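## Task

Same storeroom rules: read the shelf-edge lot labels under each spot (numbers may repeat). Place one cardboard box from lot 451 and one from lot 434 on the desk, fully supported with nothing overhanging its edge. Every other cardboard box stays on its shelf. Skip any lot the storeroom lacks. Tipping over or ending tilted fails the task.

## Robot and tools

Robot: a Hello Robot Stretch 3 with one arm. It has a two-wheel base, a mast with a lift, and a telescoping arm that reaches out to the robot's RIGHT side. The base cannot slide sideways, so to shift the gripper forward or back you drive the base. The base is 0.33 m long and 0.34 m wide and pivots at a point between the drive wheels, 0.05 m behind its front edge. With the arm retracted and the wrist folded, turning sweeps a 0.28 m radius; an unfolded, level wrist reaches past that.

Frames: the base frame has its origin on the floor between the drive wheels, x forward, y left, z up, in metres. hand_pose is reported in this frame, at the point where closed fingertips meet; with wrist joints at zero its x axis points up, y back toward the mast, z toward the rear. The odometry frame is the base frame where the scene began; base_odometry counts wheel turns only (slip counts as travel), heading in rad, positive left, range -3.142 to 3.142.

move: one action per call. base is an object holding exactly one key: translate_m (metres, relative offset from the current position, positive forward, -3 to 3) or rotate_rad (relative turn in radians, positive left, -6.4 to 6.4). joints is one object of absolute targets by name: lift_m 0 to 1.1; arm_m 0 to 0.52 (extension); wrist_yaw_rad -1.345 to 4.42 (0 along the arm, positive toward the front); wrist_pitch_rad -1.57 to 0.451 (0 level, negative tips fingers down); wrist_roll_rad -2.911 to 2.918; gripper_m -0.089 to 0.179 (larger is wider; fingertip gap is about 0.007 m less when nearly shut, 0.025 m less when wide); head_pan_rad -3.953 to 1.73 (0 forward, positive left, -1.57 along the arm); head_tilt_rad -1.53 to 0.419 (negative looks down). Optional: pace "default" or "max"; speeds, a per-key top speed capped at the max pace; contact_limits, per-key motor effort percentages (1 to 100) at which that motion halts, for arm_m, translate_m, rotate_rad, and lift_m as {"down": n, "up": n}. Only give a limit alongside that key's own command. Base and wheel limits exist only if stated. Alternatively send {"servos": "reboot"} alone to re-enable servos that shut off. cameras picks head_camera, nav_camera, wrist_camera or all. blocking false returns within about half a second while motion continues; a later move overrides only the targets it names. An action lasts at most about 14 s before time_out. Unknown keys make a call invalid; out-of-range values get it refused, and a refusal or any uncommanded stop cancels the rest of that reply's move, wait and finished_scene calls.

wait(seconds 0 to 10, cameras optional) returns state, ending early once motion settles. stop brakes all running motions; braked joints may keep pressing. zoom_image takes camera and region [x0, y0, x1, y1] in pixels of that camera's latest image, at most 504 by 504. finished_scene(scene) ends the current scene and cannot be reversed; nothing may follow it in that reply.

Results: the move line reads done or the worst status. Statuses: moving, done, off_target (resting short of target, maybe still pushing), contact_stop (that lift or arm goes slack until commanded again), time_out, torque_fault (wrist or head servo off; needs reboot), stopped. on_its_own lists things the robot did unasked; its "held at" is a target, not a reading. motor_effort is percent of maximum, positive toward larger joint values, peak in brackets; positive wheel effort pushes forward. lidar_m gives 12 ranges in 30-degree sectors counter-clockwise from straight ahead (4th left, 7th behind, 10th right) at a plane 0.17 m up; "-" means nothing seen or something closer than 0.15 m. wrist_depth_mm and head_depth_mm are 7x7 grids of depths in mm. base_tilt gives forward and right lean in degrees; turned_by_imu is preferred over turned_by_wheels when they differ by over 0.15 rad.

Cameras: head_camera images arrive rotated, so turn them a quarter clockwise; nav_camera needs a quarter counter-clockwise. Both move with head pan and tilt; wrist_camera rides the gripper.

Gripping: close to a gripper_m value below the box width to grip; open to at least 0.05 above the width to let go. Readings do not confirm a hold.

Safety: before folding the wrist over the base (yaw 3.0) or unfolding, put lift_m between 0.32 and 0.95, pitch -0.4, roll near 0. With yaw below -0.4 keep pitch at -0.5 or lower. Base speed is restricted unless lift_m is under 0.30, arm_m under 0.03 and yaw over 2.54. Pushing the arm against something solid with the gripper above about 0.45 m, or driving while holding or hooking something fixed, can tip the robot; back off if a lean appears. Use a low lift down limit near surfaces. Avoid dropping boxes, releasing moving items, slamming or hard pushes, and letting anything fall far.

Each tool is called after "Request:" in YAML: its name, and indented under it one key for each argument.

## Session

Request:
move:
  joints: {"head_pan_rad":-1.0,"head_tilt_rad":-0.35}
  cameras: ["head_camera","nav_camera"]

Request:
move:
  joints: {"head_pan_rad":-2.6,"head_tilt_rad":-0.35}
  cameras: ["head_camera","nav_camera"]

Request:
move:
  joints: {"head_pan_rad":0.7,"head_tilt_rad":-0.35}
  cameras: ["head_camera","nav_camera"]

Nothing of this call was run. Scene 2 begins with your next reply.

Nothing of this call was run. Scene 2 begins with your next reply.

Nothing of this call was run. Scene 2 begins with your next reply.

Request:
move:
  joints: {"head_pan_rad":-1.0,"head_tilt_rad":-0.35}
  cameras: ["head_camera","nav_camera"]

Request:
move:
  joints: {"head_pan_rad":-2.6,"head_tilt_rad":-0.35}
  cameras: ["head_camera","nav_camera"]

Request:
move:
  joints: {"head_pan_rad":0.7,"head_tilt_rad":-0.35}
  cameras: ["head_camera","nav_camera"]

Scene clock: 1.07 s.
move: done
base_odometry: x=+0.000 y=+0.000 heading=+0.000
turned_by_wheels: +0.000
turned_by_imu: +0.000
base_tilt: forward=-0.5 right=-1.1
lidar_m: 0.72 0.73 0.86 1.53 2.66 1.26 1.01 1.11 1.82 1.63 1.39 0.83
head_depth_mm: 1696 1767 1853 1972 1787 1755 1491 / 1729 1823 1907 2036 2131 1817 1478 / 1778 1882 1974 2085 2113 1848 1465 / 1724 1903 2009 2146 2190 1876 1470 / 1495 1566 1682 1752 1890 1847 1458 / 1244 1306 1366 1421 1505 1597 1453 / 1043 1087 1124 1173 1220 1278 1324
base_status: not commanded
joint_positions: lift_m=+0.374 arm_m=+0.001 wrist_yaw_rad=+3.009 wrist_pitch_rad=-0.462 wrist_roll_rad=+0.000 gripper_m=+0.037 head_pan_rad=-1.025 head_tilt_rad=-0.353
joint_status: all done
measured_speeds: all 0
motor_effort: left_wheel=+0.1(0.7) right_wheel=+1.0(1.1) lift_m=+23.0(23.8) arm_m=-4.8(5.1) wrist_yaw_rad=-0.2(1.1) wrist_pitch_rad=+1.9(2.0) wrist_roll_rad=+0.1(0.3) gripper_m=+0.7(0.8) head_pan_rad=+1.8(5.2) head_tilt_rad=-2.5(8.6)
hand_pose: x=+0.0076 y=+0.0712 z=+0.3774 quat_wxyz=(+0.207, +0.697, +0.116, +0.676) (m; base frame)
wrist_depth_mm: - 138 - - - 854 - / - 151 - - - 961 - / - 167 930 - - 941 - / 824 775 203 819 819 807 764 / 699 669 211 654 664 672 669 / 600 596 126 575 129 583 582 / 529 539 288 355 504 510 506
pictures: head_camera (sideways), nav_camera (sideways)
camera_calibration:
head_camera: T_world_to_cam=[[-0.192961, 0.228672, -0.954188, 1.25844], [0.87221, 0.485431, -0.0600493, 0.0724977], [0.449461, -0.84384, -0.29312, 0.334343], [0, 0, 0, 1]] pos_world=[0.0293226, -0.0408307, 1.30314]
nav_camera: T_world_to_cam=[[0.180968, -0.265266, 0.94704, -1.19061], [-0.846837, -0.531696, 0.0128924, 0.0385424], [0.500118, -0.804322, -0.320857, 0.367748], [0, 0, 0, 1]] pos_world=[0.0641832, 0.000453914, 1.24505]

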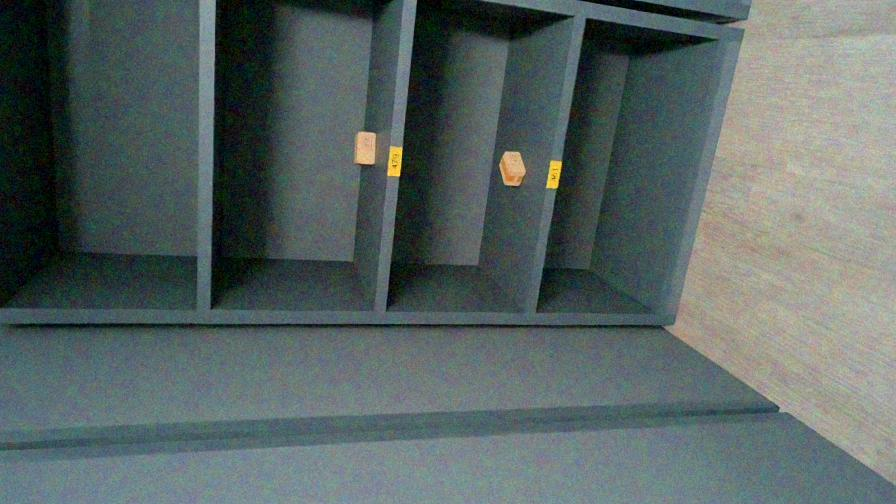

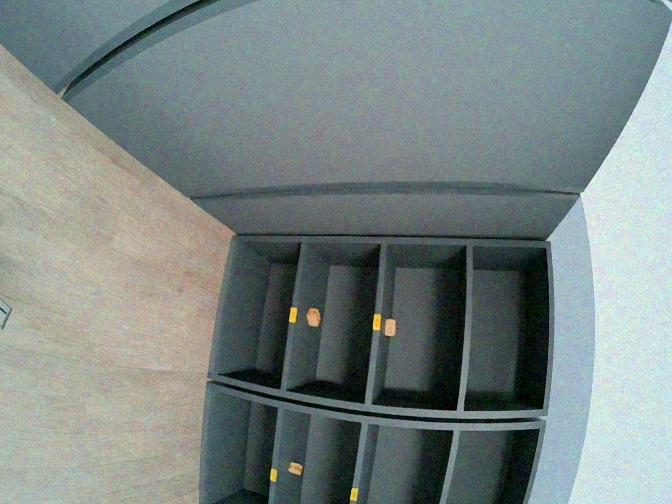

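Scene clock: 3.37 s.
move: done
base_odometry: x=+0.000 y=+0.000 heading=+0.000
turned_by_wheels: +0.000
turned_by_imu: +0.000
base_tilt: forward=-0.2 right=-1.2
lidar_m: 0.73 0.73 0.85 1.53 2.66 1.25 1.01 1.11 1.81 1.63 1.39 0.83
head_depth_mm: 1282 1350 1407 1484 1223 900 1486 / 1319 1384 1457 1541 1207 941 1394 / 1358 1416 1507 1592 1656 1684 1475 / 1378 1455 1555 1626 1754 1821 1464 / 1421 1495 1593 1691 1795 1863 1455 / 1457 1544 1646 1743 1877 1862 1446 / 1501 1598 1710 1821 1945 1832 1449
base_status: not commanded
joint_positions: lift_m=+0.374 arm_m=+0.001 wrist_yaw_rad=+3.009 wrist_pitch_rad=-0.462 wrist_roll_rad=+0.000 gripper_m=+0.037 head_pan_rad=-2.608 head_tilt_rad=-0.353
joint_status: all done
measured_speeds: translate_m=+0.000 rotate_rad=+0.000 lift_m=+0.000 arm_m=+0.000 wrist_yaw_rad=+0.000 wrist_pitch_rad=+0.000 wrist_roll_rad=+0.000 head_pan_rad=+0.024 head_tilt_rad=+0.000
motor_effort: left_wheel=-0.3(1.0) right_wheel=+0.4(1.2) lift_m=+23.5(24.1) arm_m=-8.8(8.8) wrist_yaw_rad=+0.0(2.1) wrist_pitch_rad=+2.0(2.1) wrist_roll_rad=+0.3(0.3) gripper_m=+0.1(0.8) head_pan_rad=+3.4(5.1) head_tilt_rad=+2.3(5.6)
hand_pose: x=+0.0076 y=+0.0712 z=+0.3774 quat_wxyz=(+0.207, +0.697, +0.116, +0.676) (m; base frame)
wrist_depth_mm: - 138 - - - 851 - / - 150 - - - 975 - / - 167 918 - - 941 - / 846 772 203 818 803 799 764 / 699 669 211 664 657 682 671 / 597 592 126 572 129 577 585 / 533 539 287 353 502 514 513
pictures: head_camera (sideways), nav_camera (sideways)
camera_calibration:
head_camera: T_world_to_cam=[[0.231004, 0.190176, -0.954186, 1.25585], [0.474765, -0.878061, -0.060065, 0.0749747], [-0.849256, -0.439139, -0.293124, 0.342247], [0, 0, 0, 1]] pos_world=[-0.0350468, -0.0227062, 1.30314]
nav_camera: T_world_to_cam=[[-0.267463, -0.177738, 0.947034, -1.18787], [-0.521415, 0.853206, 0.0128693, 0.0366043], [-0.810302, -0.490355, -0.320877, 0.375746], [0, 0, 0, 1]] pos_world=[0.00584253, -0.0581112, 1.24505]

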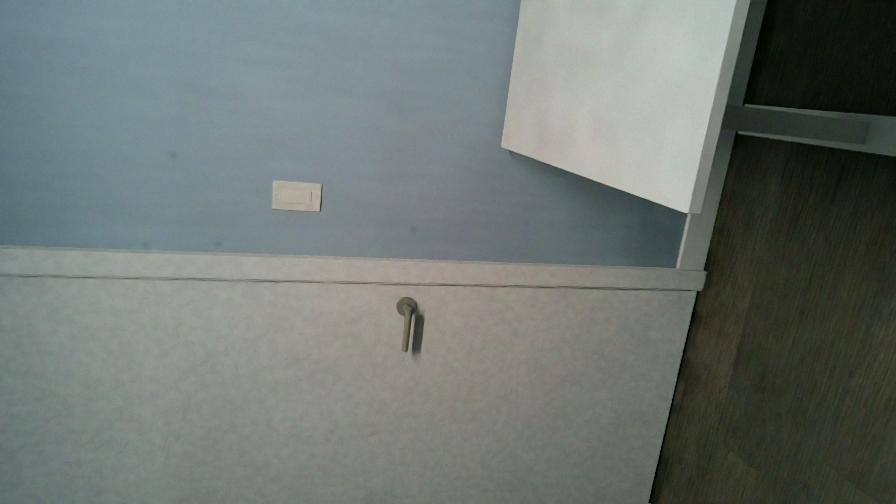

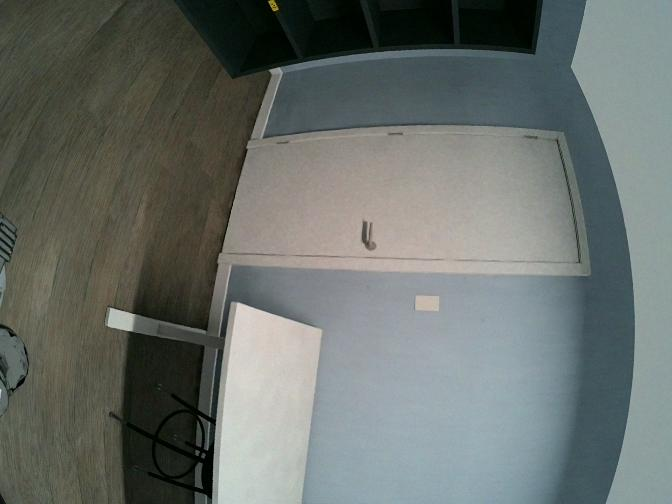

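Scene clock: 6.37 s.
move: done
base_odometry: x=+0.000 y=+0.000 heading=+0.000
turned_by_wheels: +0.000
turned_by_imu: +0.000
base_tilt: forward=-0.3 right=-1.1
lidar_m: 0.72 0.72 0.85 1.53 2.66 1.26 1.01 1.11 1.82 1.63 1.39 0.82
head_depth_mm: 580 607 636 669 703 744 786 / 608 636 669 703 743 786 834 / 636 668 704 743 784 836 890 / 668 702 742 787 836 893 959 / 704 745 785 840 894 955 1025 / 745 787 838 893 958 1028 1116 / 789 835 898 961 1034 1115 1228
base_status: not commanded
joint_positions: lift_m=+0.374 arm_m=+0.001 wrist_yaw_rad=+3.009 wrist_pitch_rad=-0.462 wrist_roll_rad=+0.000 gripper_m=+0.037 head_pan_rad=+0.708 head_tilt_rad=-0.350
joint_status: all done
measured_speeds: translate_m=+0.000 rotate_rad=+0.000 lift_m=+0.000 arm_m=+0.000 wrist_yaw_rad=+0.000 wrist_pitch_rad=+0.000 wrist_roll_rad=+0.000 head_pan_rad=-0.024 head_tilt_rad=+0.000
motor_effort: left_wheel=-0.3(0.8) right_wheel=+0.4(1.1) lift_m=+24.1(24.6) arm_m=-12.9(13.3) wrist_yaw_rad=-0.1(1.6) wrist_pitch_rad=+2.0(2.1) wrist_roll_rad=+0.0(0.3) gripper_m=+0.5(1.1) head_pan_rad=-3.4(7.2) head_tilt_rad=+5.6(8.7)
hand_pose: x=+0.0076 y=+0.0712 z=+0.3774 quat_wxyz=(+0.207, +0.697, +0.116, +0.676) (m; base frame)
wrist_depth_mm: - 139 - - - 860 - / - 150 - - - 970 - / - 167 921 - - 924 - / 824 769 203 814 810 793 768 / 690 661 211 662 660 670 673 / 609 595 126 574 129 580 577 / 522 535 288 354 504 509 508
pictures: head_camera (sideways), nav_camera (sideways)
camera_calibration:
head_camera: T_world_to_cam=[[-0.192573, -0.225756, -0.954961, 1.25952], [-0.619936, 0.78236, -0.0599394, 0.0814348], [0.760655, 0.580471, -0.290616, 0.329225], [0, 0, 0, 1]] pos_world=[0.0426069, 0.0295268, 1.30335]
nav_camera: T_world_to_cam=[[0.230569, 0.21979, 0.947908, -1.19205], [0.661634, -0.749716, 0.0128998, 0.0293625], [0.713497, 0.624194, -0.318282, 0.363155], [0, 0, 0, 1]] pos_world=[-0.00368644, 0.0573362, 1.24517]

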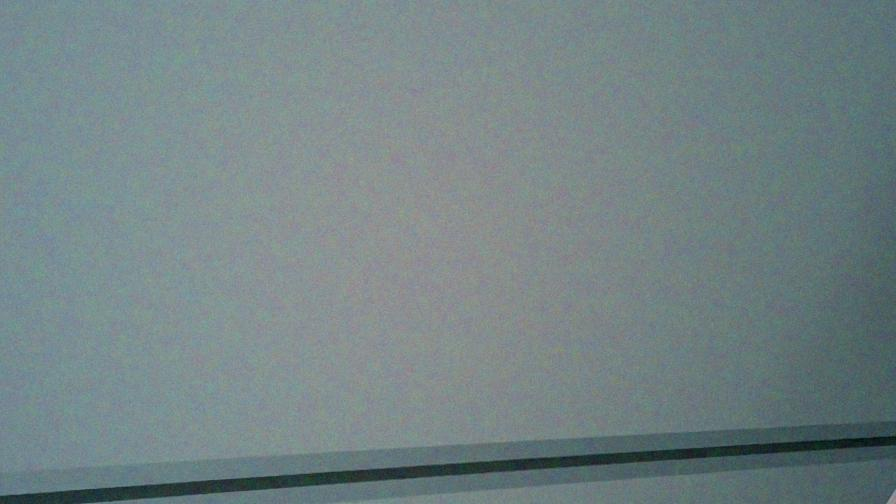

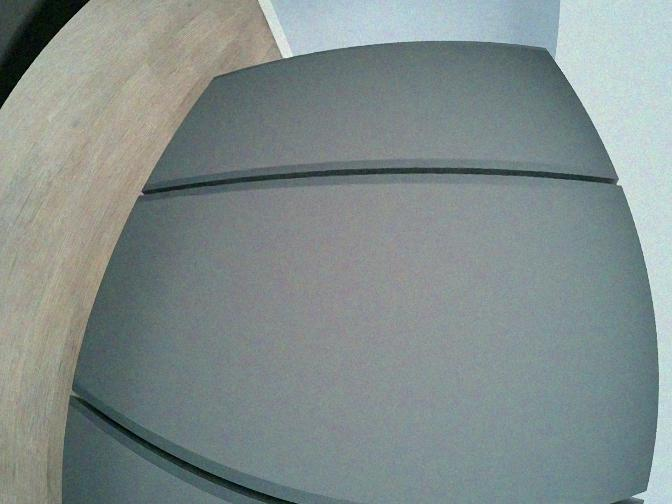

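Request:
move:
  joints: {"head_pan_rad":-1.35,"head_tilt_rad":-0.35}
  cameras: ["head_camera"]

Request:
zoom_image:
  camera: "head_camera"
  region: [350, 200, 600, 504]

Request:
zoom_image:
  camera: "head_camera"
  region: [350, 0, 600, 200]

Scene clock: 17.53 s.
move: done
base_odometry: x=+0.000 y=+0.000 heading=+0.000
turned_by_wheels: +0.000
turned_by_imu: +0.000
base_tilt: forward=-0.4 right=-1.1
lidar_m: 0.72 0.73 0.85 1.53 2.66 1.26 1.01 1.11 1.81 1.63 1.39 0.83
head_depth_mm: 1786 1852 1995 2110 2176 1882 1496 / 1789 1868 1972 2091 2141 1878 1479 / 1419 1492 1583 1727 1807 1843 1475 / 1768 1844 1949 2074 2113 1855 1468 / 1761 1836 1946 2068 2189 1836 1466 / 1758 1836 1942 2068 2183 1844 1450 / 1756 1800 1913 2003 2035 1813 1447
base_status: not commanded
joint_positions: lift_m=+0.374 arm_m=+0.001 wrist_yaw_rad=+3.009 wrist_pitch_rad=-0.462 wrist_roll_rad=+0.000 gripper_m=+0.037 head_pan_rad=-1.358 head_tilt_rad=-0.350
joint_status: all done
measured_speeds: translate_m=+0.000 rotate_rad=+0.000 lift_m=+0.000 arm_m=+0.000 wrist_yaw_rad=+0.000 wrist_pitch_rad=+0.000 wrist_roll_rad=+0.000 head_pan_rad=+0.024 head_tilt_rad=+0.000
motor_effort: left_wheel=-0.2(0.7) right_wheel=+0.7(1.4) lift_m=+24.3(25.4) arm_m=-12.6(13.4) wrist_yaw_rad=+0.4(1.6) wrist_pitch_rad=+1.9(2.0) wrist_roll_rad=-0.1(0.4) gripper_m=+0.8(0.9) head_pan_rad=+3.8(4.8) head_tilt_rad=+4.8(8.0)
hand_pose: x=+0.0076 y=+0.0712 z=+0.3774 quat_wxyz=(+0.207, +0.697, +0.116, +0.676) (m; base frame)
wrist_depth_mm: - 138 - - - 846 - / - 150 - - - 968 - / - 167 920 - - 936 - / 827 773 203 806 803 786 768 / 701 677 211 658 660 676 668 / 600 604 126 571 128 580 573 / 526 538 290 353 502 512 509
pictures: head_camera (sideways)
camera_calibration:
head_camera: T_world_to_cam=[[-0.106945, 0.276341, -0.955091, 1.25916], [0.983038, 0.173337, -0.0599215, 0.0716395], [0.148994, -0.945299, -0.290192, 0.332354], [0, 0, 0, 1]] pos_world=[0.0147172, -0.0462013, 1.30335]

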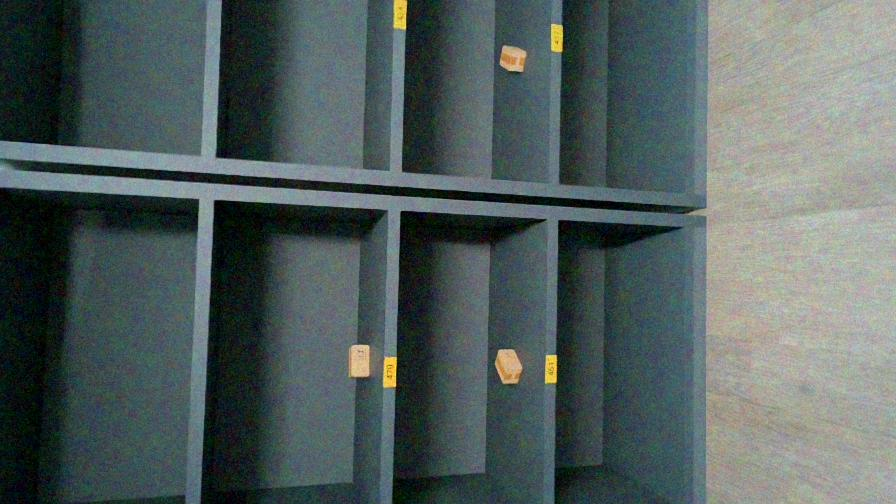

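Scaled by 1.658 from the camera's 896x504 image, which has a finer 1280x720 frame.

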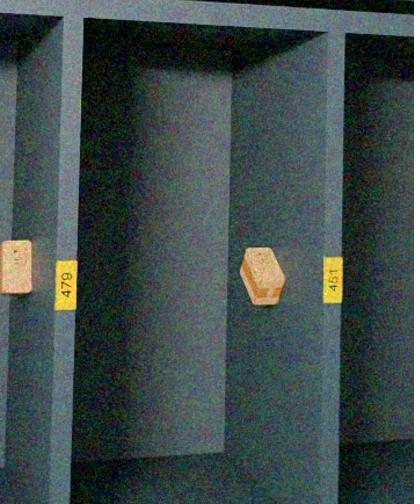

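Scaled by 2.016 from the camera's 896x504 image, which has a finer 1280x720 frame.

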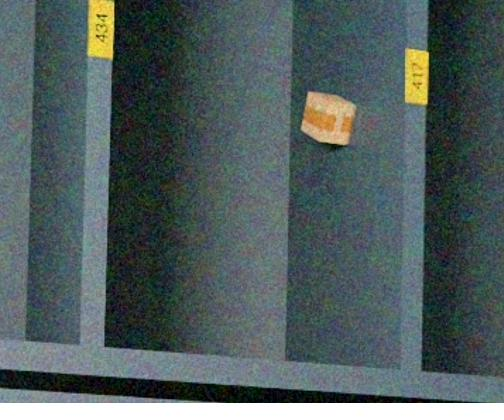

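Request:
zoom_image:
  camera: "head_camera"
  region: [530, 340, 580, 390]

Request:
zoom_image:
  camera: "head_camera"
  region: [370, 0, 430, 50]

Scaled by 10.080 from the camera's 896x504 image, which has a finer 1280x720 frame.

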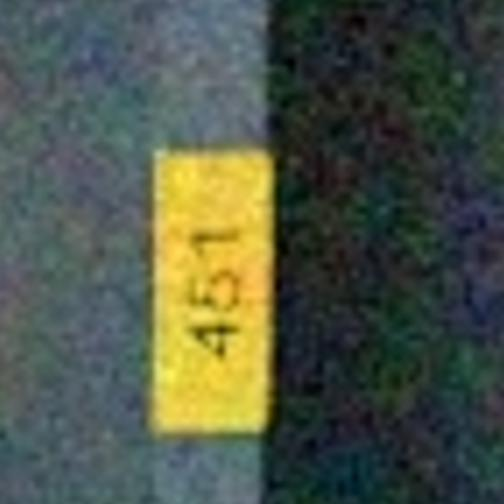

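Scaled by 8.400 from the camera's 896x504 image, which has a finer 1280x720 frame.

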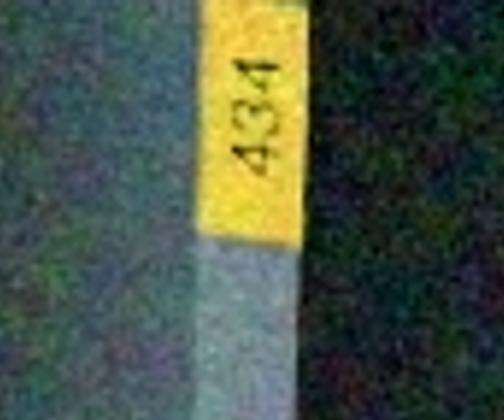

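Request:
move:
  base: {"rotate_rad":-1.183}
  joints: {"lift_m":0.285,"head_pan_rad":-1.57,"head_tilt_rad":-0.5}
  pace: "max"

Request:
move:
  base: {"translate_m":0.973}
  pace: "max"

Request:
move:
  base: {"rotate_rad":1.51}
  joints: {"lift_m":0.49,"wrist_pitch_rad":-0.4}

Request:
move:
  joints: {"wrist_yaw_rad":0.0,"gripper_m":0.179}

Request:
move:
  joints: {"wrist_pitch_rad":0.02}
  cameras: ["wrist_camera","head_camera"]

Scene clock: 62.70 s.
move: done
base_odometry: x=+0.000 y=+0.000 heading=-1.183
turned_by_wheels: -1.183
turned_by_imu: -1.160
base_tilt: forward=-0.3 right=-1.1
lidar_m: 1.74 0.89 0.73 0.73 0.80 1.26 2.65 1.64 1.01 1.11 1.70 1.63
head_depth_mm: 1246 1341 1466 1379 995 1583 1324 / 1271 1367 1500 1377 990 1619 1321 / 1290 1391 1512 1354 1028 1555 1309 / 1307 1411 1538 1657 1075 1604 1305 / 1334 1438 1574 1699 1873 1593 1296 / 1338 1445 1579 1745 1883 1576 1296 / 1365 1472 1619 1762 1920 1578 1284
base_status: done
joint_positions: lift_m=+0.285 arm_m=+0.001 wrist_yaw_rad=+3.009 wrist_pitch_rad=-0.463 wrist_roll_rad=+0.000 gripper_m=+0.037 head_pan_rad=-1.570 head_tilt_rad=-0.500
joint_status: all done
measured_speeds: all 0
motor_effort: left_wheel=+6.1(14.7) right_wheel=-9.7(14.9) lift_m=+30.0(31.3) arm_m=-12.5(13.3) wrist_yaw_rad=+0.2(1.6) wrist_pitch_rad=+2.1(2.2) wrist_roll_rad=+0.0(0.5) gripper_m=+0.5(1.0) head_pan_rad=-2.8(4.5) head_tilt_rad=-3.9(5.5)
hand_pose: x=+0.0076 y=+0.0711 z=+0.2877 quat_wxyz=(+0.208, +0.697, +0.117, +0.676) (m; base frame)
wrist_depth_mm: 755 139 - - - - - / - 150 162 - - - - / 848 167 181 791 776 774 759 / 682 631 203 668 661 653 648 / 576 569 212 543 543 549 543 / 493 301 126 290 129 481 476 / 267 272 253 263 406 423 417
pictures: none

Scene clock: 67.30 s.
move: done
base_odometry: x=+0.368 y=-0.901 heading=-1.183
turned_by_wheels: +0.000
turned_by_imu: +0.001
base_tilt: forward=-0.3 right=-1.2
lidar_m: 1.11 0.70 0.57 0.56 0.62 0.98 3.58 1.58 1.59 1.70 1.37 0.74
head_depth_mm: 1369 1467 1594 1724 1899 1632 1318 / 1393 1487 1622 1772 1920 1624 1315 / 1412 1522 1655 1804 1933 1616 1308 / 1432 1544 1682 1853 1975 1600 1305 / 1471 1581 1725 1902 1995 1595 1291 / 1489 1616 1760 1948 2044 1584 1286 / 1497 1590 1372 1459 1636 1521 1285
base_status: done
joint_positions: lift_m=+0.285 arm_m=+0.001 wrist_yaw_rad=+3.009 wrist_pitch_rad=-0.463 wrist_roll_rad=+0.000 gripper_m=+0.037 head_pan_rad=-1.570 head_tilt_rad=-0.500
joint_status: not commanded
measured_speeds: all 0
motor_effort: left_wheel=+0.8(15.9) right_wheel=+4.3(10.4) lift_m=+25.3(31.2) arm_m=-10.7(13.1) wrist_yaw_rad=+0.0(2.1) wrist_pitch_rad=+2.1(2.3) wrist_roll_rad=+0.0(0.3) gripper_m=+0.4(0.9) head_pan_rad=-2.8(4.0) head_tilt_rad=-3.8(5.0)
hand_pose: x=+0.0076 y=+0.0711 z=+0.2878 quat_wxyz=(+0.208, +0.697, +0.117, +0.676) (m; base frame)
wrist_depth_mm: - 139 - - - 553 - / - 151 162 - - 608 - / - 166 175 - - 658 - / 697 630 203 666 672 654 648 / 578 570 211 543 539 554 549 / 493 303 126 290 128 482 473 / 267 274 252 263 407 418 420
pictures: none

Scene clock: 70.80 s.
move: done
base_odometry: x=+0.368 y=-0.901 heading=+0.327
turned_by_wheels: +1.510
turned_by_imu: +1.485
base_tilt: forward=-0.5 right=-1.2
lidar_m: 0.56 0.60 0.89 3.57 2.12 1.57 1.70 1.43 0.75 1.12 0.73 0.57
head_depth_mm: 827 968 1037 791 1120 963 1027 / 853 979 1052 782 1234 958 1245 / 880 988 1050 770 1242 954 1236 / 915 996 1057 813 1228 978 1232 / 930 1001 1064 806 1222 977 1229 / 937 1017 1076 794 1208 970 1218 / 950 1021 1071 842 1158 996 1195
base_status: done
joint_positions: lift_m=+0.490 arm_m=+0.001 wrist_yaw_rad=+3.009 wrist_pitch_rad=-0.420 wrist_roll_rad=+0.000 gripper_m=+0.037 head_pan_rad=-1.570 head_tilt_rad=-0.500
joint_status: all done
measured_speeds: all 0
motor_effort: left_wheel=-8.6(13.4) right_wheel=+9.2(11.9) lift_m=+30.5(34.8) arm_m=-12.5(13.7) wrist_yaw_rad=+0.4(1.7) wrist_pitch_rad=+3.1(5.8) wrist_roll_rad=-0.1(0.3) gripper_m=+0.2(1.0) head_pan_rad=-2.7(3.6) head_tilt_rad=-3.6(4.9)
hand_pose: x=+0.0083 y=+0.0767 z=+0.5023 quat_wxyz=(+0.193, +0.699, +0.101, +0.681) (m; base frame)
wrist_depth_mm: - 137 - - - - - / - 149 - - - - - / - 163 - - - - - / - 188 207 - - - - / 898 858 203 851 840 874 - / 759 763 129 743 128 736 714 / 667 687 267 658 632 653 648
pictures: none

Scene clock: 73.30 s.
move: done
base_odometry: x=+0.368 y=-0.901 heading=+0.327
turned_by_wheels: +0.000
turned_by_imu: +0.000
base_tilt: forward=-0.4 right=-1.1
lidar_m: 0.56 0.60 0.89 3.58 2.12 1.57 1.70 1.44 0.74 1.12 0.73 0.57
head_depth_mm: 829 968 1037 791 1126 960 1036 / 854 977 1049 781 1230 960 1240 / 881 984 1053 770 1238 955 1235 / 917 994 1056 815 1232 979 1232 / 932 1006 1070 806 1226 973 1229 / 937 1014 1074 795 1212 966 1222 / 946 1017 1070 842 1152 994 1190
base_status: not commanded
joint_positions: lift_m=+0.490 arm_m=+0.001 wrist_yaw_rad=+0.003 wrist_pitch_rad=-0.420 wrist_roll_rad=+0.000 gripper_m=+0.179 head_pan_rad=-1.570 head_tilt_rad=-0.500
joint_status: all done
measured_speeds: all 0
motor_effort: left_wheel=-8.7(8.9) right_wheel=+9.3(10.5) lift_m=+29.0(30.5) arm_m=-12.5(13.4) wrist_yaw_rad=-3.3(5.9) wrist_pitch_rad=+3.1(3.3) wrist_roll_rad=+0.1(0.3) gripper_m=+0.9(83.4) head_pan_rad=-3.4(3.7) head_tilt_rad=-3.9(4.4)
hand_pose: x=-0.0208 y=-0.3697 z=+0.5023 quat_wxyz=(+0.692, +0.149, -0.691, -0.146) (m; base frame)
wrist_depth_mm: - - - - - - - / - - - - - - - / - - - - - - - / - - - - - - - / - 142 - - - - - / - 140 711 - - - - / - 643 659 660 634 636 105
pictures: none

Scene clock: 74.37 s.
move: done
base_odometry: x=+0.368 y=-0.901 heading=+0.327
turned_by_wheels: +0.000
turned_by_imu: +0.000
base_tilt: forward=-0.3 right=-1.3
lidar_m: 0.56 0.60 0.89 3.58 2.24 1.57 1.70 1.44 0.74 1.11 0.73 0.57
head_depth_mm: 827 968 1041 789 1123 964 1030 / 854 976 1047 779 1236 963 1244 / 883 984 1050 771 1240 953 1235 / 917 997 1056 814 1235 978 1224 / 925 1004 1067 805 1224 974 1224 / 936 1015 1081 795 1206 969 1210 / 944 1015 1072 839 1158 1002 1194
base_status: not commanded
joint_positions: lift_m=+0.490 arm_m=+0.001 wrist_yaw_rad=+0.003 wrist_pitch_rad=-0.004 wrist_roll_rad=+0.000 gripper_m=+0.179 head_pan_rad=-1.570 head_tilt_rad=-0.500
joint_status: all done
measured_speeds: all 0
motor_effort: left_wheel=-8.2(9.2) right_wheel=+9.9(9.9) lift_m=+28.8(29.2) arm_m=-12.2(13.6) wrist_yaw_rad=-3.6(4.4) wrist_pitch_rad=+3.9(5.7) wrist_roll_rad=-0.2(0.4) gripper_m=+0.4(1.1) head_pan_rad=-2.6(3.3) head_tilt_rad=-3.1(4.3)
hand_pose: x=-0.0206 y=-0.4017 z=+0.6037 quat_wxyz=(+0.707, +0.003, -0.707, +0.000) (m; base frame)
wrist_depth_mm: - - - - - - - / - - - - - 760 - / - - - - - - - / - - - 618 - - - / - 142 - - - - - / - 126 - - - - - / - - - - - - 105
pictures: head_camera (sideways), wrist_camera
camera_calibration:
head_camera: T_world_to_cam=[[-0.0466171, 0.432321, -0.900514, 1.18756], [0.997505, -0.0276992, -0.064936, 0.0780435], [-0.0530167, -0.901294, -0.429951, 0.515475], [0, 0, 0, 1]] pos_world=[0.0048409, -0.0466526, 1.29612]
wrist_camera: T_world_to_cam=[[-0.998842, -0.0473743, -0.00843818, -0.0278495], [-0.00140495, 0.203994, -0.978971, 0.70553], [0.0480994, -0.977825, -0.203824, -0.102607], [0, 0, 0, 1]] pos_world=[-0.0218907, -0.245574, 0.669544]

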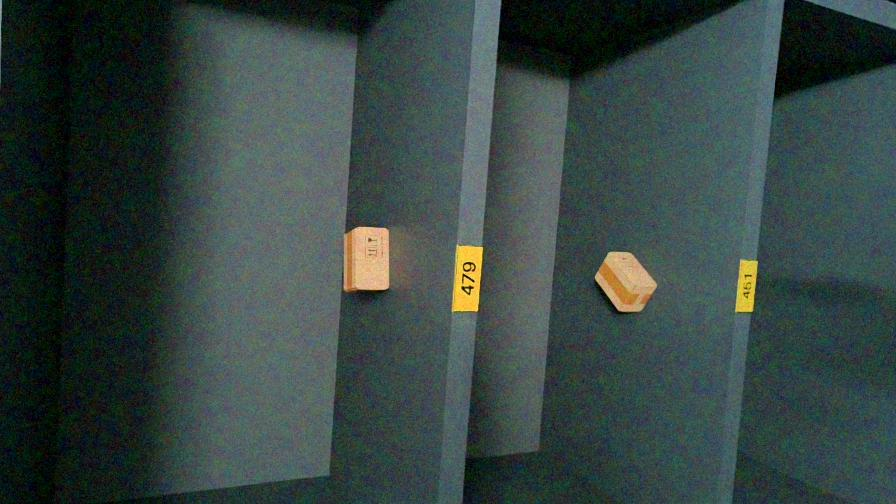

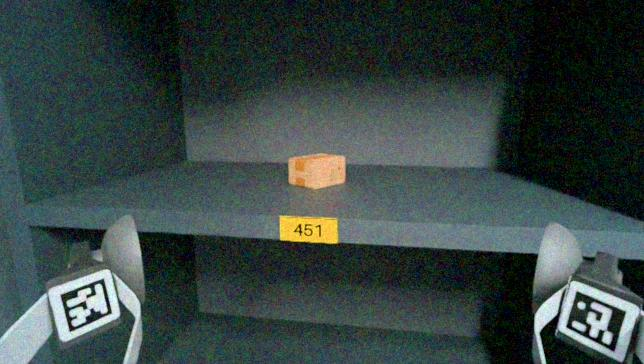

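Request:
move:
  base: {"translate_m":0.19}
  joints: {"wrist_yaw_rad":-0.39,"arm_m":0.26}
  cameras: ["wrist_camera"]

Scene clock: 108.07 s.
move: done
base_odometry: x=+0.548 y=-0.840 heading=+0.327
turned_by_wheels: +0.000
turned_by_imu: +0.000
base_tilt: forward=-0.4 right=-1.2
lidar_m: 0.38 0.40 0.59 2.29 1.85 1.72 1.89 0.90 0.86 0.89 0.49 0.38
head_depth_mm: 835 984 1049 788 1235 970 1247 / 860 998 1063 779 1247 959 1238 / 892 1005 1063 824 1240 987 643 / 927 1014 1070 815 1230 977 660 / 944 1020 1085 803 1220 1006 1227 / 823 930 955 851 1079 995 1163 / 659 686 711 744 840 914 1006
base_status: done
joint_positions: lift_m=+0.490 arm_m=+0.260 wrist_yaw_rad=-0.387 wrist_pitch_rad=-0.003 wrist_roll_rad=+0.000 gripper_m=+0.179 head_pan_rad=-1.570 head_tilt_rad=-0.500
joint_status: all done
measured_speeds: all 0
motor_effort: left_wheel=+5.2(6.8) right_wheel=+4.9(14.1) lift_m=+24.7(27.1) arm_m=+13.3(15.5) wrist_yaw_rad=-3.2(6.7) wrist_pitch_rad=+3.7(4.0) wrist_roll_rad=+0.1(0.3) gripper_m=+0.6(1.0) head_pan_rad=-2.7(3.5) head_tilt_rad=-2.7(4.2)
hand_pose: x=-0.1181 y=-0.6422 z=+0.6039 quat_wxyz=(+0.694, -0.135, -0.694, -0.137) (m; base frame)
wrist_depth_mm: - - - - - 690 - / - - - - - 696 - / - - - - - 731 - / 550 - - 410 - - - / - 143 327 366 - - - / 118 144 270 268 270 270 275 / 191 200 209 219 231 246 105
pictures: wrist_camera
camera_calibration:
wrist_camera: T_world_to_cam=[[-0.941783, 0.336118, -0.00836053, 0.116258], [0.0759555, 0.188468, -0.979138, 0.753839], [-0.32753, -0.92277, -0.203026, -0.342523], [0, 0, 0, 1]] pos_world=[-0.059955, -0.497222, 0.669543]

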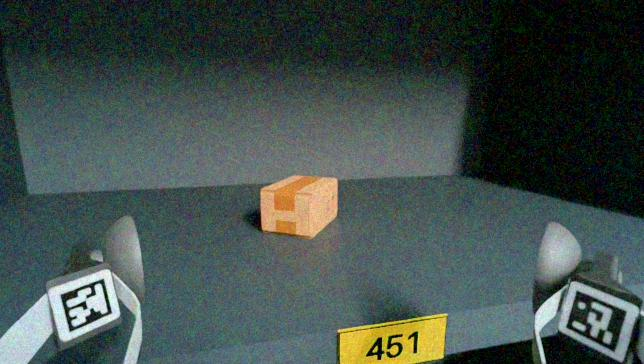

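Request:
move:
  base: {"translate_m":-0.02}
  joints: {"arm_m":0.38}
  cameras: ["wrist_camera"]

Scene clock: 131.97 s.
move: done
base_odometry: x=+0.529 y=-0.846 heading=+0.327
turned_by_wheels: +0.000
turned_by_imu: +0.000
base_tilt: forward=-0.2 right=-1.1
lidar_m: 0.40 0.42 0.62 2.41 1.96 1.71 1.87 0.89 0.85 0.94 0.52 0.40
head_depth_mm: 839 980 1051 788 1232 972 1247 / 860 990 1060 779 1254 959 1241 / 889 1002 1060 824 1241 954 648 / 922 1009 1069 811 1227 942 703 / 944 1019 1082 800 1224 1009 1222 / 844 992 994 851 1115 997 1184 / 702 730 758 755 856 933 1022
base_status: done
joint_positions: lift_m=+0.490 arm_m=+0.380 wrist_yaw_rad=-0.387 wrist_pitch_rad=-0.003 wrist_roll_rad=+0.000 gripper_m=+0.179 head_pan_rad=-1.570 head_tilt_rad=-0.500
joint_status: all done
measured_speeds: all 0
motor_effort: left_wheel=-7.0(9.3) right_wheel=-5.6(10.4) lift_m=+25.3(25.3) arm_m=+12.6(14.7) wrist_yaw_rad=-3.3(4.2) wrist_pitch_rad=+3.6(3.9) wrist_roll_rad=-0.1(0.3) gripper_m=+0.5(0.9) head_pan_rad=-3.0(3.5) head_tilt_rad=-2.8(3.9)
hand_pose: x=-0.1182 y=-0.7622 z=+0.6039 quat_wxyz=(+0.694, -0.135, -0.694, -0.137) (m; base frame)
wrist_depth_mm: - - - - - 566 - / - - - - - 597 - / - - - - - 604 - / - - - - - - - / - 144 323 259 - - - / - 144 269 253 270 270 271 / 191 198 207 209 208 209 105
pictures: wrist_camera
camera_calibration:
wrist_camera: T_world_to_cam=[[-0.941734, 0.336253, -0.0084281, 0.156724], [0.0760488, 0.188446, -0.979135, 0.776446], [-0.327649, -0.922725, -0.203038, -0.453228], [0, 0, 0, 1]] pos_world=[-0.0599549, -0.617222, 0.669543]

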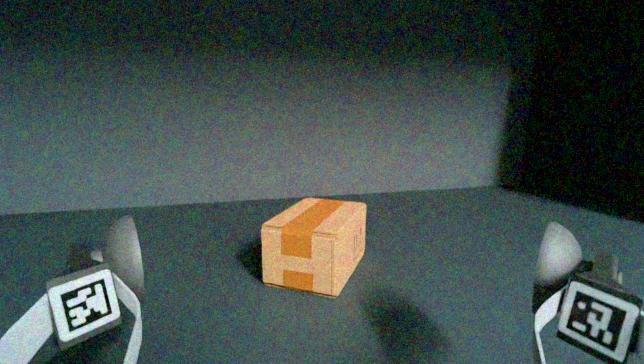

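Request:
move:
  base: {"translate_m":-0.021}
  joints: {"arm_m":0.475}
  speeds: {"arm_m":0.1,"translate_m":0.04}
  cameras: ["wrist_camera"]

Request:
move:
  joints: {"gripper_m":0.03}
  cameras: ["wrist_camera"]

Scene clock: 143.67 s.
move: done
base_odometry: x=+0.509 y=-0.853 heading=+0.327
turned_by_wheels: +0.000
turned_by_imu: +0.000
base_tilt: forward=-0.3 right=-1.4
lidar_m: 0.42 0.44 0.65 2.53 2.22 1.68 1.85 0.89 0.84 1.01 0.54 0.42
head_depth_mm: 832 982 1049 789 1231 964 1245 / 862 990 1060 777 1245 958 1241 / 891 1004 1065 825 1238 794 653 / 931 1005 1069 812 1229 782 1229 / 944 1016 1080 802 1217 975 1223 / 898 997 1024 850 1129 1002 1185 / 718 777 804 783 870 947 1060
base_status: done
joint_positions: lift_m=+0.490 arm_m=+0.475 wrist_yaw_rad=-0.387 wrist_pitch_rad=-0.003 wrist_roll_rad=+0.000 gripper_m=+0.179 head_pan_rad=-1.570 head_tilt_rad=-0.500
joint_status: all done
measured_speeds: all 0
motor_effort: left_wheel=-7.9(10.4) right_wheel=-3.6(10.6) lift_m=+30.7(31.1) arm_m=+12.4(15.7) wrist_yaw_rad=-3.9(4.2) wrist_pitch_rad=+3.7(3.8) wrist_roll_rad=+0.3(0.3) gripper_m=+0.2(1.0) head_pan_rad=-2.8(3.4) head_tilt_rad=-3.7(3.7)
hand_pose: x=-0.1182 y=-0.8572 z=+0.6039 quat_wxyz=(+0.694, -0.135, -0.694, -0.137) (m; base frame)
wrist_depth_mm: 338 - - - - - 484 / - - - - - - 501 / - - - - - - 525 / - - - - - - 526 / - 143 325 220 222 - - / - 144 267 168 254 268 271 / 190 198 207 154 199 208 105
pictures: wrist_camera
camera_calibration:
wrist_camera: T_world_to_cam=[[-0.941734, 0.336253, -0.0084281, 0.188668], [0.0760488, 0.188446, -0.979135, 0.794348], [-0.327649, -0.922725, -0.203038, -0.540887], [0, 0, 0, 1]] pos_world=[-0.0599549, -0.712222, 0.669543]

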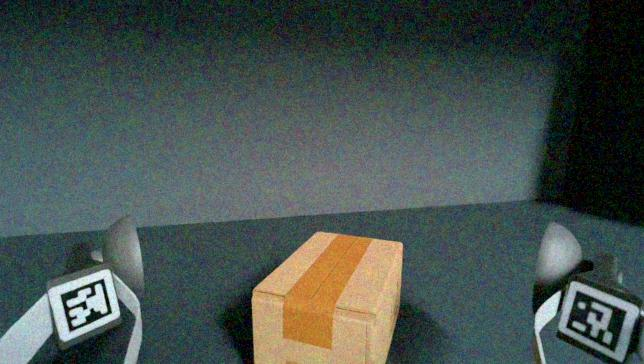

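Scene clock: 145.70 s.
move: done
base_odometry: x=+0.509 y=-0.853 heading=+0.327
turned_by_wheels: +0.000
turned_by_imu: +0.000
base_tilt: forward=-0.3 right=-1.2
lidar_m: 0.42 0.45 0.65 2.53 2.22 1.68 1.85 0.88 0.84 1.01 0.54 0.42
head_depth_mm: 834 982 1057 789 1238 965 1248 / 860 985 1061 779 1246 956 1244 / 894 999 1061 823 1241 796 655 / 928 1008 1070 811 1227 782 1228 / 940 1016 1078 804 1220 976 1227 / 898 998 1018 849 1121 999 1183 / 721 776 806 786 866 945 1060
base_status: not commanded
joint_positions: lift_m=+0.490 arm_m=+0.475 wrist_yaw_rad=-0.391 wrist_pitch_rad=+0.004 wrist_roll_rad=+0.000 gripper_m=+0.030 head_pan_rad=-1.570 head_tilt_rad=-0.500
joint_status: all done
measured_speeds: all 0
motor_effort: left_wheel=-6.8(8.2) right_wheel=-3.5(4.8) lift_m=+22.1(31.5) arm_m=+8.2(12.8) wrist_yaw_rad=-1.2(4.0) wrist_pitch_rad=+2.7(3.9) wrist_roll_rad=-0.1(0.3) gripper_m=+0.3(82.5) head_pan_rad=-2.4(3.4) head_tilt_rad=-1.8(3.1)
hand_pose: x=-0.1191 y=-0.8569 z=+0.6055 quat_wxyz=(+0.694, -0.138, -0.693, -0.136) (m; base frame)
wrist_depth_mm: 339 - - - - - 485 / - - - - - - 501 / - - - - - - 519 / - - - - - - 532 / - - 333 152 153 - - / 272 272 130 155 128 274 275 / 209 219 165 156 193 211 213
pictures: wrist_camera
camera_calibration:
wrist_camera: T_world_to_cam=[[-0.9405, 0.339698, -0.00810501, 0.190665], [0.0743466, 0.182447, -0.980401, 0.791441], [-0.331561, -0.922669, -0.196847, -0.544784], [0, 0, 0, 1]] pos_world=[-0.0601492, -0.71182, 0.670236]

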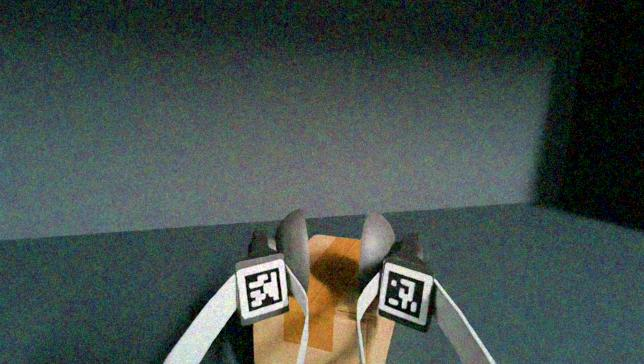

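Request:
move:
  joints: {"gripper_m":0.179}

Request:
move:
  joints: {"lift_m":0.46}
  speeds: {"lift_m":0.04}
  contact_limits: {"lift_m":{"down":13}}
  cameras: ["wrist_camera"]

Scene clock: 156.57 s.
move: done
base_odometry: x=+0.509 y=-0.853 heading=+0.327
turned_by_wheels: +0.000
turned_by_imu: +0.000
base_tilt: forward=-0.2 right=-1.1
lidar_m: 0.42 0.44 0.65 2.54 2.22 1.68 1.85 0.88 0.84 1.00 0.54 0.42
head_depth_mm: 838 984 1053 787 1233 966 1245 / 860 994 1063 777 1248 962 1245 / 891 997 1053 821 1238 798 654 / 924 1007 1069 811 1235 783 1228 / 943 1014 1079 803 1221 973 1223 / 899 1001 1025 848 1126 1001 1189 / 721 777 805 783 865 945 1060
base_status: not commanded
joint_positions: lift_m=+0.490 arm_m=+0.475 wrist_yaw_rad=-0.391 wrist_pitch_rad=+0.004 wrist_roll_rad=+0.000 gripper_m=+0.179 head_pan_rad=-1.570 head_tilt_rad=-0.500
joint_status: all done
measured_speeds: all 0
motor_effort: left_wheel=-6.8(7.6) right_wheel=-3.3(3.8) lift_m=+24.1(24.8) arm_m=-3.9(3.9) wrist_yaw_rad=+0.5(1.5) wrist_pitch_rad=+2.6(2.7) wrist_roll_rad=+0.0(0.3) gripper_m=+0.6(85.1) head_pan_rad=-2.9(3.4) head_tilt_rad=-2.2(3.5)
hand_pose: x=-0.1191 y=-0.8569 z=+0.6055 quat_wxyz=(+0.694, -0.138, -0.693, -0.136) (m; base frame)
wrist_depth_mm: 339 - - - - - 493 / - - - - - - 500 / - - - - - - 519 / - - - - - - 530 / - 143 332 225 - - - / 123 242 273 171 259 274 275 / 192 201 210 155 201 211 105
pictures: none

Scene clock: 157.83 s.
move: contact_stop
base_odometry: x=+0.509 y=-0.853 heading=+0.327
turned_by_wheels: +0.000
turned_by_imu: +0.000
base_tilt: forward=-0.2 right=-1.2
lidar_m: 0.42 0.44 0.65 2.54 2.22 1.68 1.85 0.89 0.84 1.01 0.54 0.42
head_depth_mm: 831 975 1051 789 1228 965 1250 / 856 987 1060 782 1245 961 1239 / 886 1001 1058 819 1237 910 677 / 919 1005 1071 814 1228 810 1200 / 937 1016 1080 805 1227 979 1229 / 899 1002 1018 850 1129 1003 1182 / 721 777 805 783 868 951 1064
base_status: not commanded
joint_positions: lift_m=+0.462 arm_m=+0.475 wrist_yaw_rad=-0.391 wrist_pitch_rad=+0.029 wrist_roll_rad=+0.005 gripper_m=+0.179 head_pan_rad=-1.570 head_tilt_rad=-0.500
joint_status: lift_m contact_stop (moved -0.028 of -0.030)
measured_speeds: translate_m=+0.000 rotate_rad=+0.000 lift_m=+0.003 arm_m=+0.000 wrist_yaw_rad=+0.000 wrist_pitch_rad=+0.000 wrist_roll_rad=+0.000 head_pan_rad=+0.000 head_tilt_rad=+0.000
on_its_own: lift_m is slack since a contact_stop
motor_effort: left_wheel=-5.7(7.4) right_wheel=-3.3(4.1) lift_m=+22.0(25.4) arm_m=-6.3(6.6) wrist_yaw_rad=+0.8(1.4) wrist_pitch_rad=-2.1(3.6) wrist_roll_rad=-1.7(2.0) gripper_m=+0.4(1.1) head_pan_rad=-3.0(3.5) head_tilt_rad=-2.3(3.0)
contact_limits: lift_m down 13 (down: maximum 72; up: maximum 65)
hand_pose: x=-0.1193 y=-0.8574 z=+0.5844 quat_wxyz=(+0.694, -0.147, -0.693, -0.127) (m; base frame)
wrist_depth_mm: - - - - - - - / - - - - - - 501 / - - - - - - 526 / - - - - - - 527 / 318 146 318 191 220 292 318 / - 212 224 151 223 237 237 / 165 181 172 154 173 181 107
pictures: wrist_camera
camera_calibration:
wrist_camera: T_world_to_cam=[[-0.940575, 0.33938, -0.011814, 0.19234], [0.0690516, 0.157079, -0.985169, 0.751221], [-0.332491, -0.927441, -0.171179, -0.568684], [0, 0, 0, 1]] pos_world=[-0.0600449, -0.710699, 0.645005]

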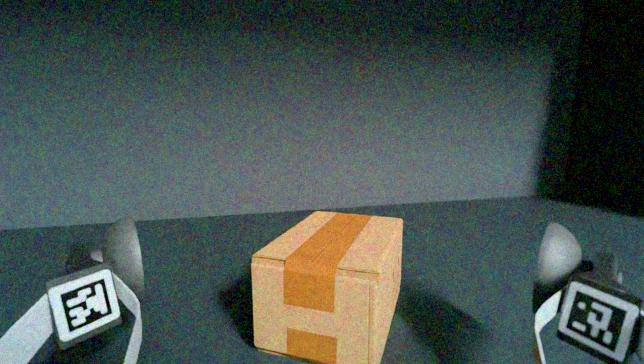

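Request:
move:
  joints: {"lift_m":0.467}

Request:
move:
  joints: {"gripper_m":0.02}
  cameras: ["wrist_camera"]

Request:
move:
  joints: {"lift_m":0.53}
  cameras: ["wrist_camera"]

Scene clock: 164.60 s.
move: done
base_odometry: x=+0.509 y=-0.853 heading=+0.327
turned_by_wheels: +0.000
turned_by_imu: +0.000
base_tilt: forward=-0.4 right=-1.2
lidar_m: 0.42 0.44 0.65 2.53 2.22 1.68 1.85 0.88 0.84 1.00 0.54 0.42
head_depth_mm: 836 980 1054 786 1228 968 1247 / 860 988 1057 778 1243 959 1243 / 891 998 1058 822 1238 906 672 / 927 1009 1070 815 1231 802 1199 / 942 1019 1078 803 1217 980 1226 / 898 1002 1023 845 1124 998 1188 / 722 778 804 780 867 946 1058
base_status: not commanded
joint_positions: lift_m=+0.467 arm_m=+0.475 wrist_yaw_rad=-0.391 wrist_pitch_rad=+0.005 wrist_roll_rad=+0.005 gripper_m=+0.179 head_pan_rad=-1.570 head_tilt_rad=-0.500
joint_status: all done
measured_speeds: all 0
motor_effort: left_wheel=-5.7(6.3) right_wheel=-2.8(3.5) lift_m=+30.7(31.0) arm_m=-8.2(14.0) wrist_yaw_rad=+0.0(1.3) wrist_pitch_rad=+2.2(2.4) wrist_roll_rad=-1.8(1.8) gripper_m=+0.5(0.9) head_pan_rad=-2.2(3.1) head_tilt_rad=-1.9(2.7)
hand_pose: x=-0.1191 y=-0.8570 z=+0.5830 quat_wxyz=(+0.693, -0.139, -0.695, -0.135) (m; base frame)
wrist_depth_mm: 338 - - - - - - / - - - - - - 500 / - - - - - - 519 / - - - - - - - / 300 277 299 180 277 301 297 / - 203 215 151 215 228 227 / 161 168 168 156 168 175 105
pictures: none

Scene clock: 166.73 s.
move: done
base_odometry: x=+0.509 y=-0.853 heading=+0.327
turned_by_wheels: +0.000
turned_by_imu: +0.000
base_tilt: forward=-0.3 right=-1.2
lidar_m: 0.42 0.44 0.65 2.54 2.22 1.69 1.85 0.88 0.84 1.00 0.54 0.42
head_depth_mm: 834 978 1056 790 1235 967 1246 / 864 990 1061 779 1243 955 1237 / 889 999 1060 821 1243 905 673 / 927 1002 1070 812 1231 803 1202 / 938 1015 1080 803 1218 972 1218 / 898 998 1019 850 1125 999 1188 / 720 775 803 785 870 947 1059
base_status: not commanded
joint_positions: lift_m=+0.467 arm_m=+0.475 wrist_yaw_rad=-0.391 wrist_pitch_rad=+0.005 wrist_roll_rad=+0.005 gripper_m=+0.021 head_pan_rad=-1.570 head_tilt_rad=-0.500
joint_status: all done
measured_speeds: all 0
motor_effort: left_wheel=-6.1(6.4) right_wheel=-2.8(3.7) lift_m=+31.7(31.7) arm_m=+13.7(13.7) wrist_yaw_rad=+0.8(1.6) wrist_pitch_rad=+2.3(2.4) wrist_roll_rad=-1.6(1.9) gripper_m=-13.4(87.8) head_pan_rad=-3.2(3.4) head_tilt_rad=-1.9(2.3)
hand_pose: x=-0.1191 y=-0.8570 z=+0.5828 quat_wxyz=(+0.693, -0.139, -0.695, -0.136) (m; base frame)
wrist_depth_mm: 338 - - - - - - / - - - - - - 497 / - - - - - - 516 / - - - - - - - / 299 300 155 164 155 297 299 / 228 228 128 155 129 227 226 / 176 161 168 161 160 175 175
pictures: wrist_camera
camera_calibration:
wrist_camera: T_world_to_cam=[[-0.940465, 0.339639, -0.0130395, 0.19328], [0.0784526, 0.179588, -0.980609, 0.767324], [-0.330711, -0.923251, -0.195542, -0.550413], [0, 0, 0, 1]] pos_world=[-0.0604528, -0.711617, 0.647336]

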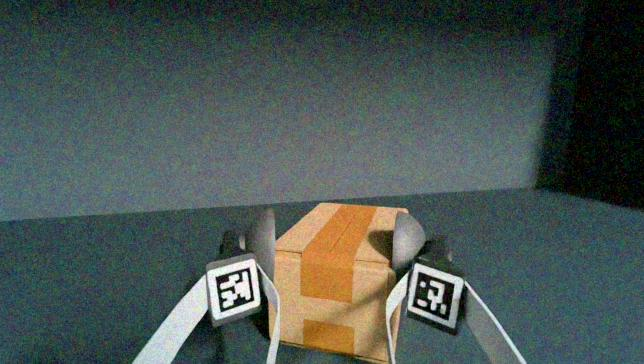

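Scene clock: 168.13 s.
move: done
base_odometry: x=+0.509 y=-0.853 heading=+0.327
turned_by_wheels: +0.000
turned_by_imu: +0.000
base_tilt: forward=-0.2 right=-1.1
lidar_m: 0.42 0.45 0.65 2.54 2.22 1.69 1.85 0.88 0.83 1.01 0.54 0.42
head_depth_mm: 833 979 1051 787 1226 967 1245 / 861 991 1061 779 1244 961 1242 / 894 995 1063 823 1238 742 611 / 926 1007 1071 813 1223 750 1228 / 942 1015 1082 801 1217 979 1222 / 900 1002 1022 849 1125 1003 1190 / 720 775 807 781 868 947 1061
base_status: not commanded
joint_positions: lift_m=+0.530 arm_m=+0.475 wrist_yaw_rad=-0.391 wrist_pitch_rad=-0.007 wrist_roll_rad=+0.005 gripper_m=+0.021 head_pan_rad=-1.570 head_tilt_rad=-0.500
joint_status: all done
measured_speeds: all 0
motor_effort: left_wheel=-6.0(6.4) right_wheel=-3.3(3.7) lift_m=+30.3(33.7) arm_m=+10.2(14.1) wrist_yaw_rad=+1.7(1.9) wrist_pitch_rad=+4.4(4.6) wrist_roll_rad=-1.8(1.9) gripper_m=-13.3(14.2) head_pan_rad=-2.6(3.2) head_tilt_rad=-1.2(2.4)
hand_pose: x=-0.1190 y=-0.8567 z=+0.6429 quat_wxyz=(+0.692, -0.135, -0.696, -0.140) (m; base frame)
wrist_depth_mm: 339 - - - - - 488 / - - - - - - 501 / - - - - - - 520 / - - - - - - 532 / - - 153 165 153 - - / 327 - 128 155 129 306 324 / 268 244 256 159 245 267 267
pictures: wrist_camera
camera_calibration:
wrist_camera: T_world_to_cam=[[-0.940389, 0.339832, -0.0135147, 0.194546], [0.0827349, 0.190041, -0.978284, 0.834102], [-0.329883, -0.921086, -0.206828, -0.529267], [0, 0, 0, 1]] pos_world=[-0.0606564, -0.712126, 0.70915]

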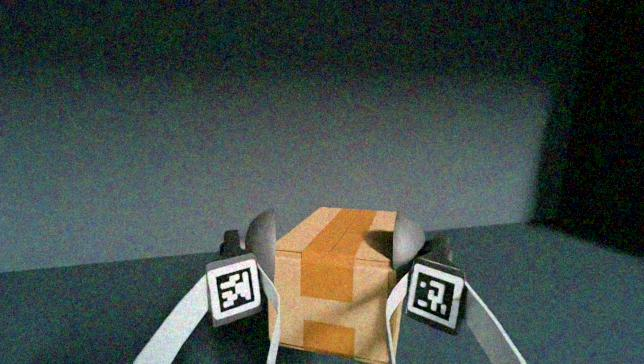

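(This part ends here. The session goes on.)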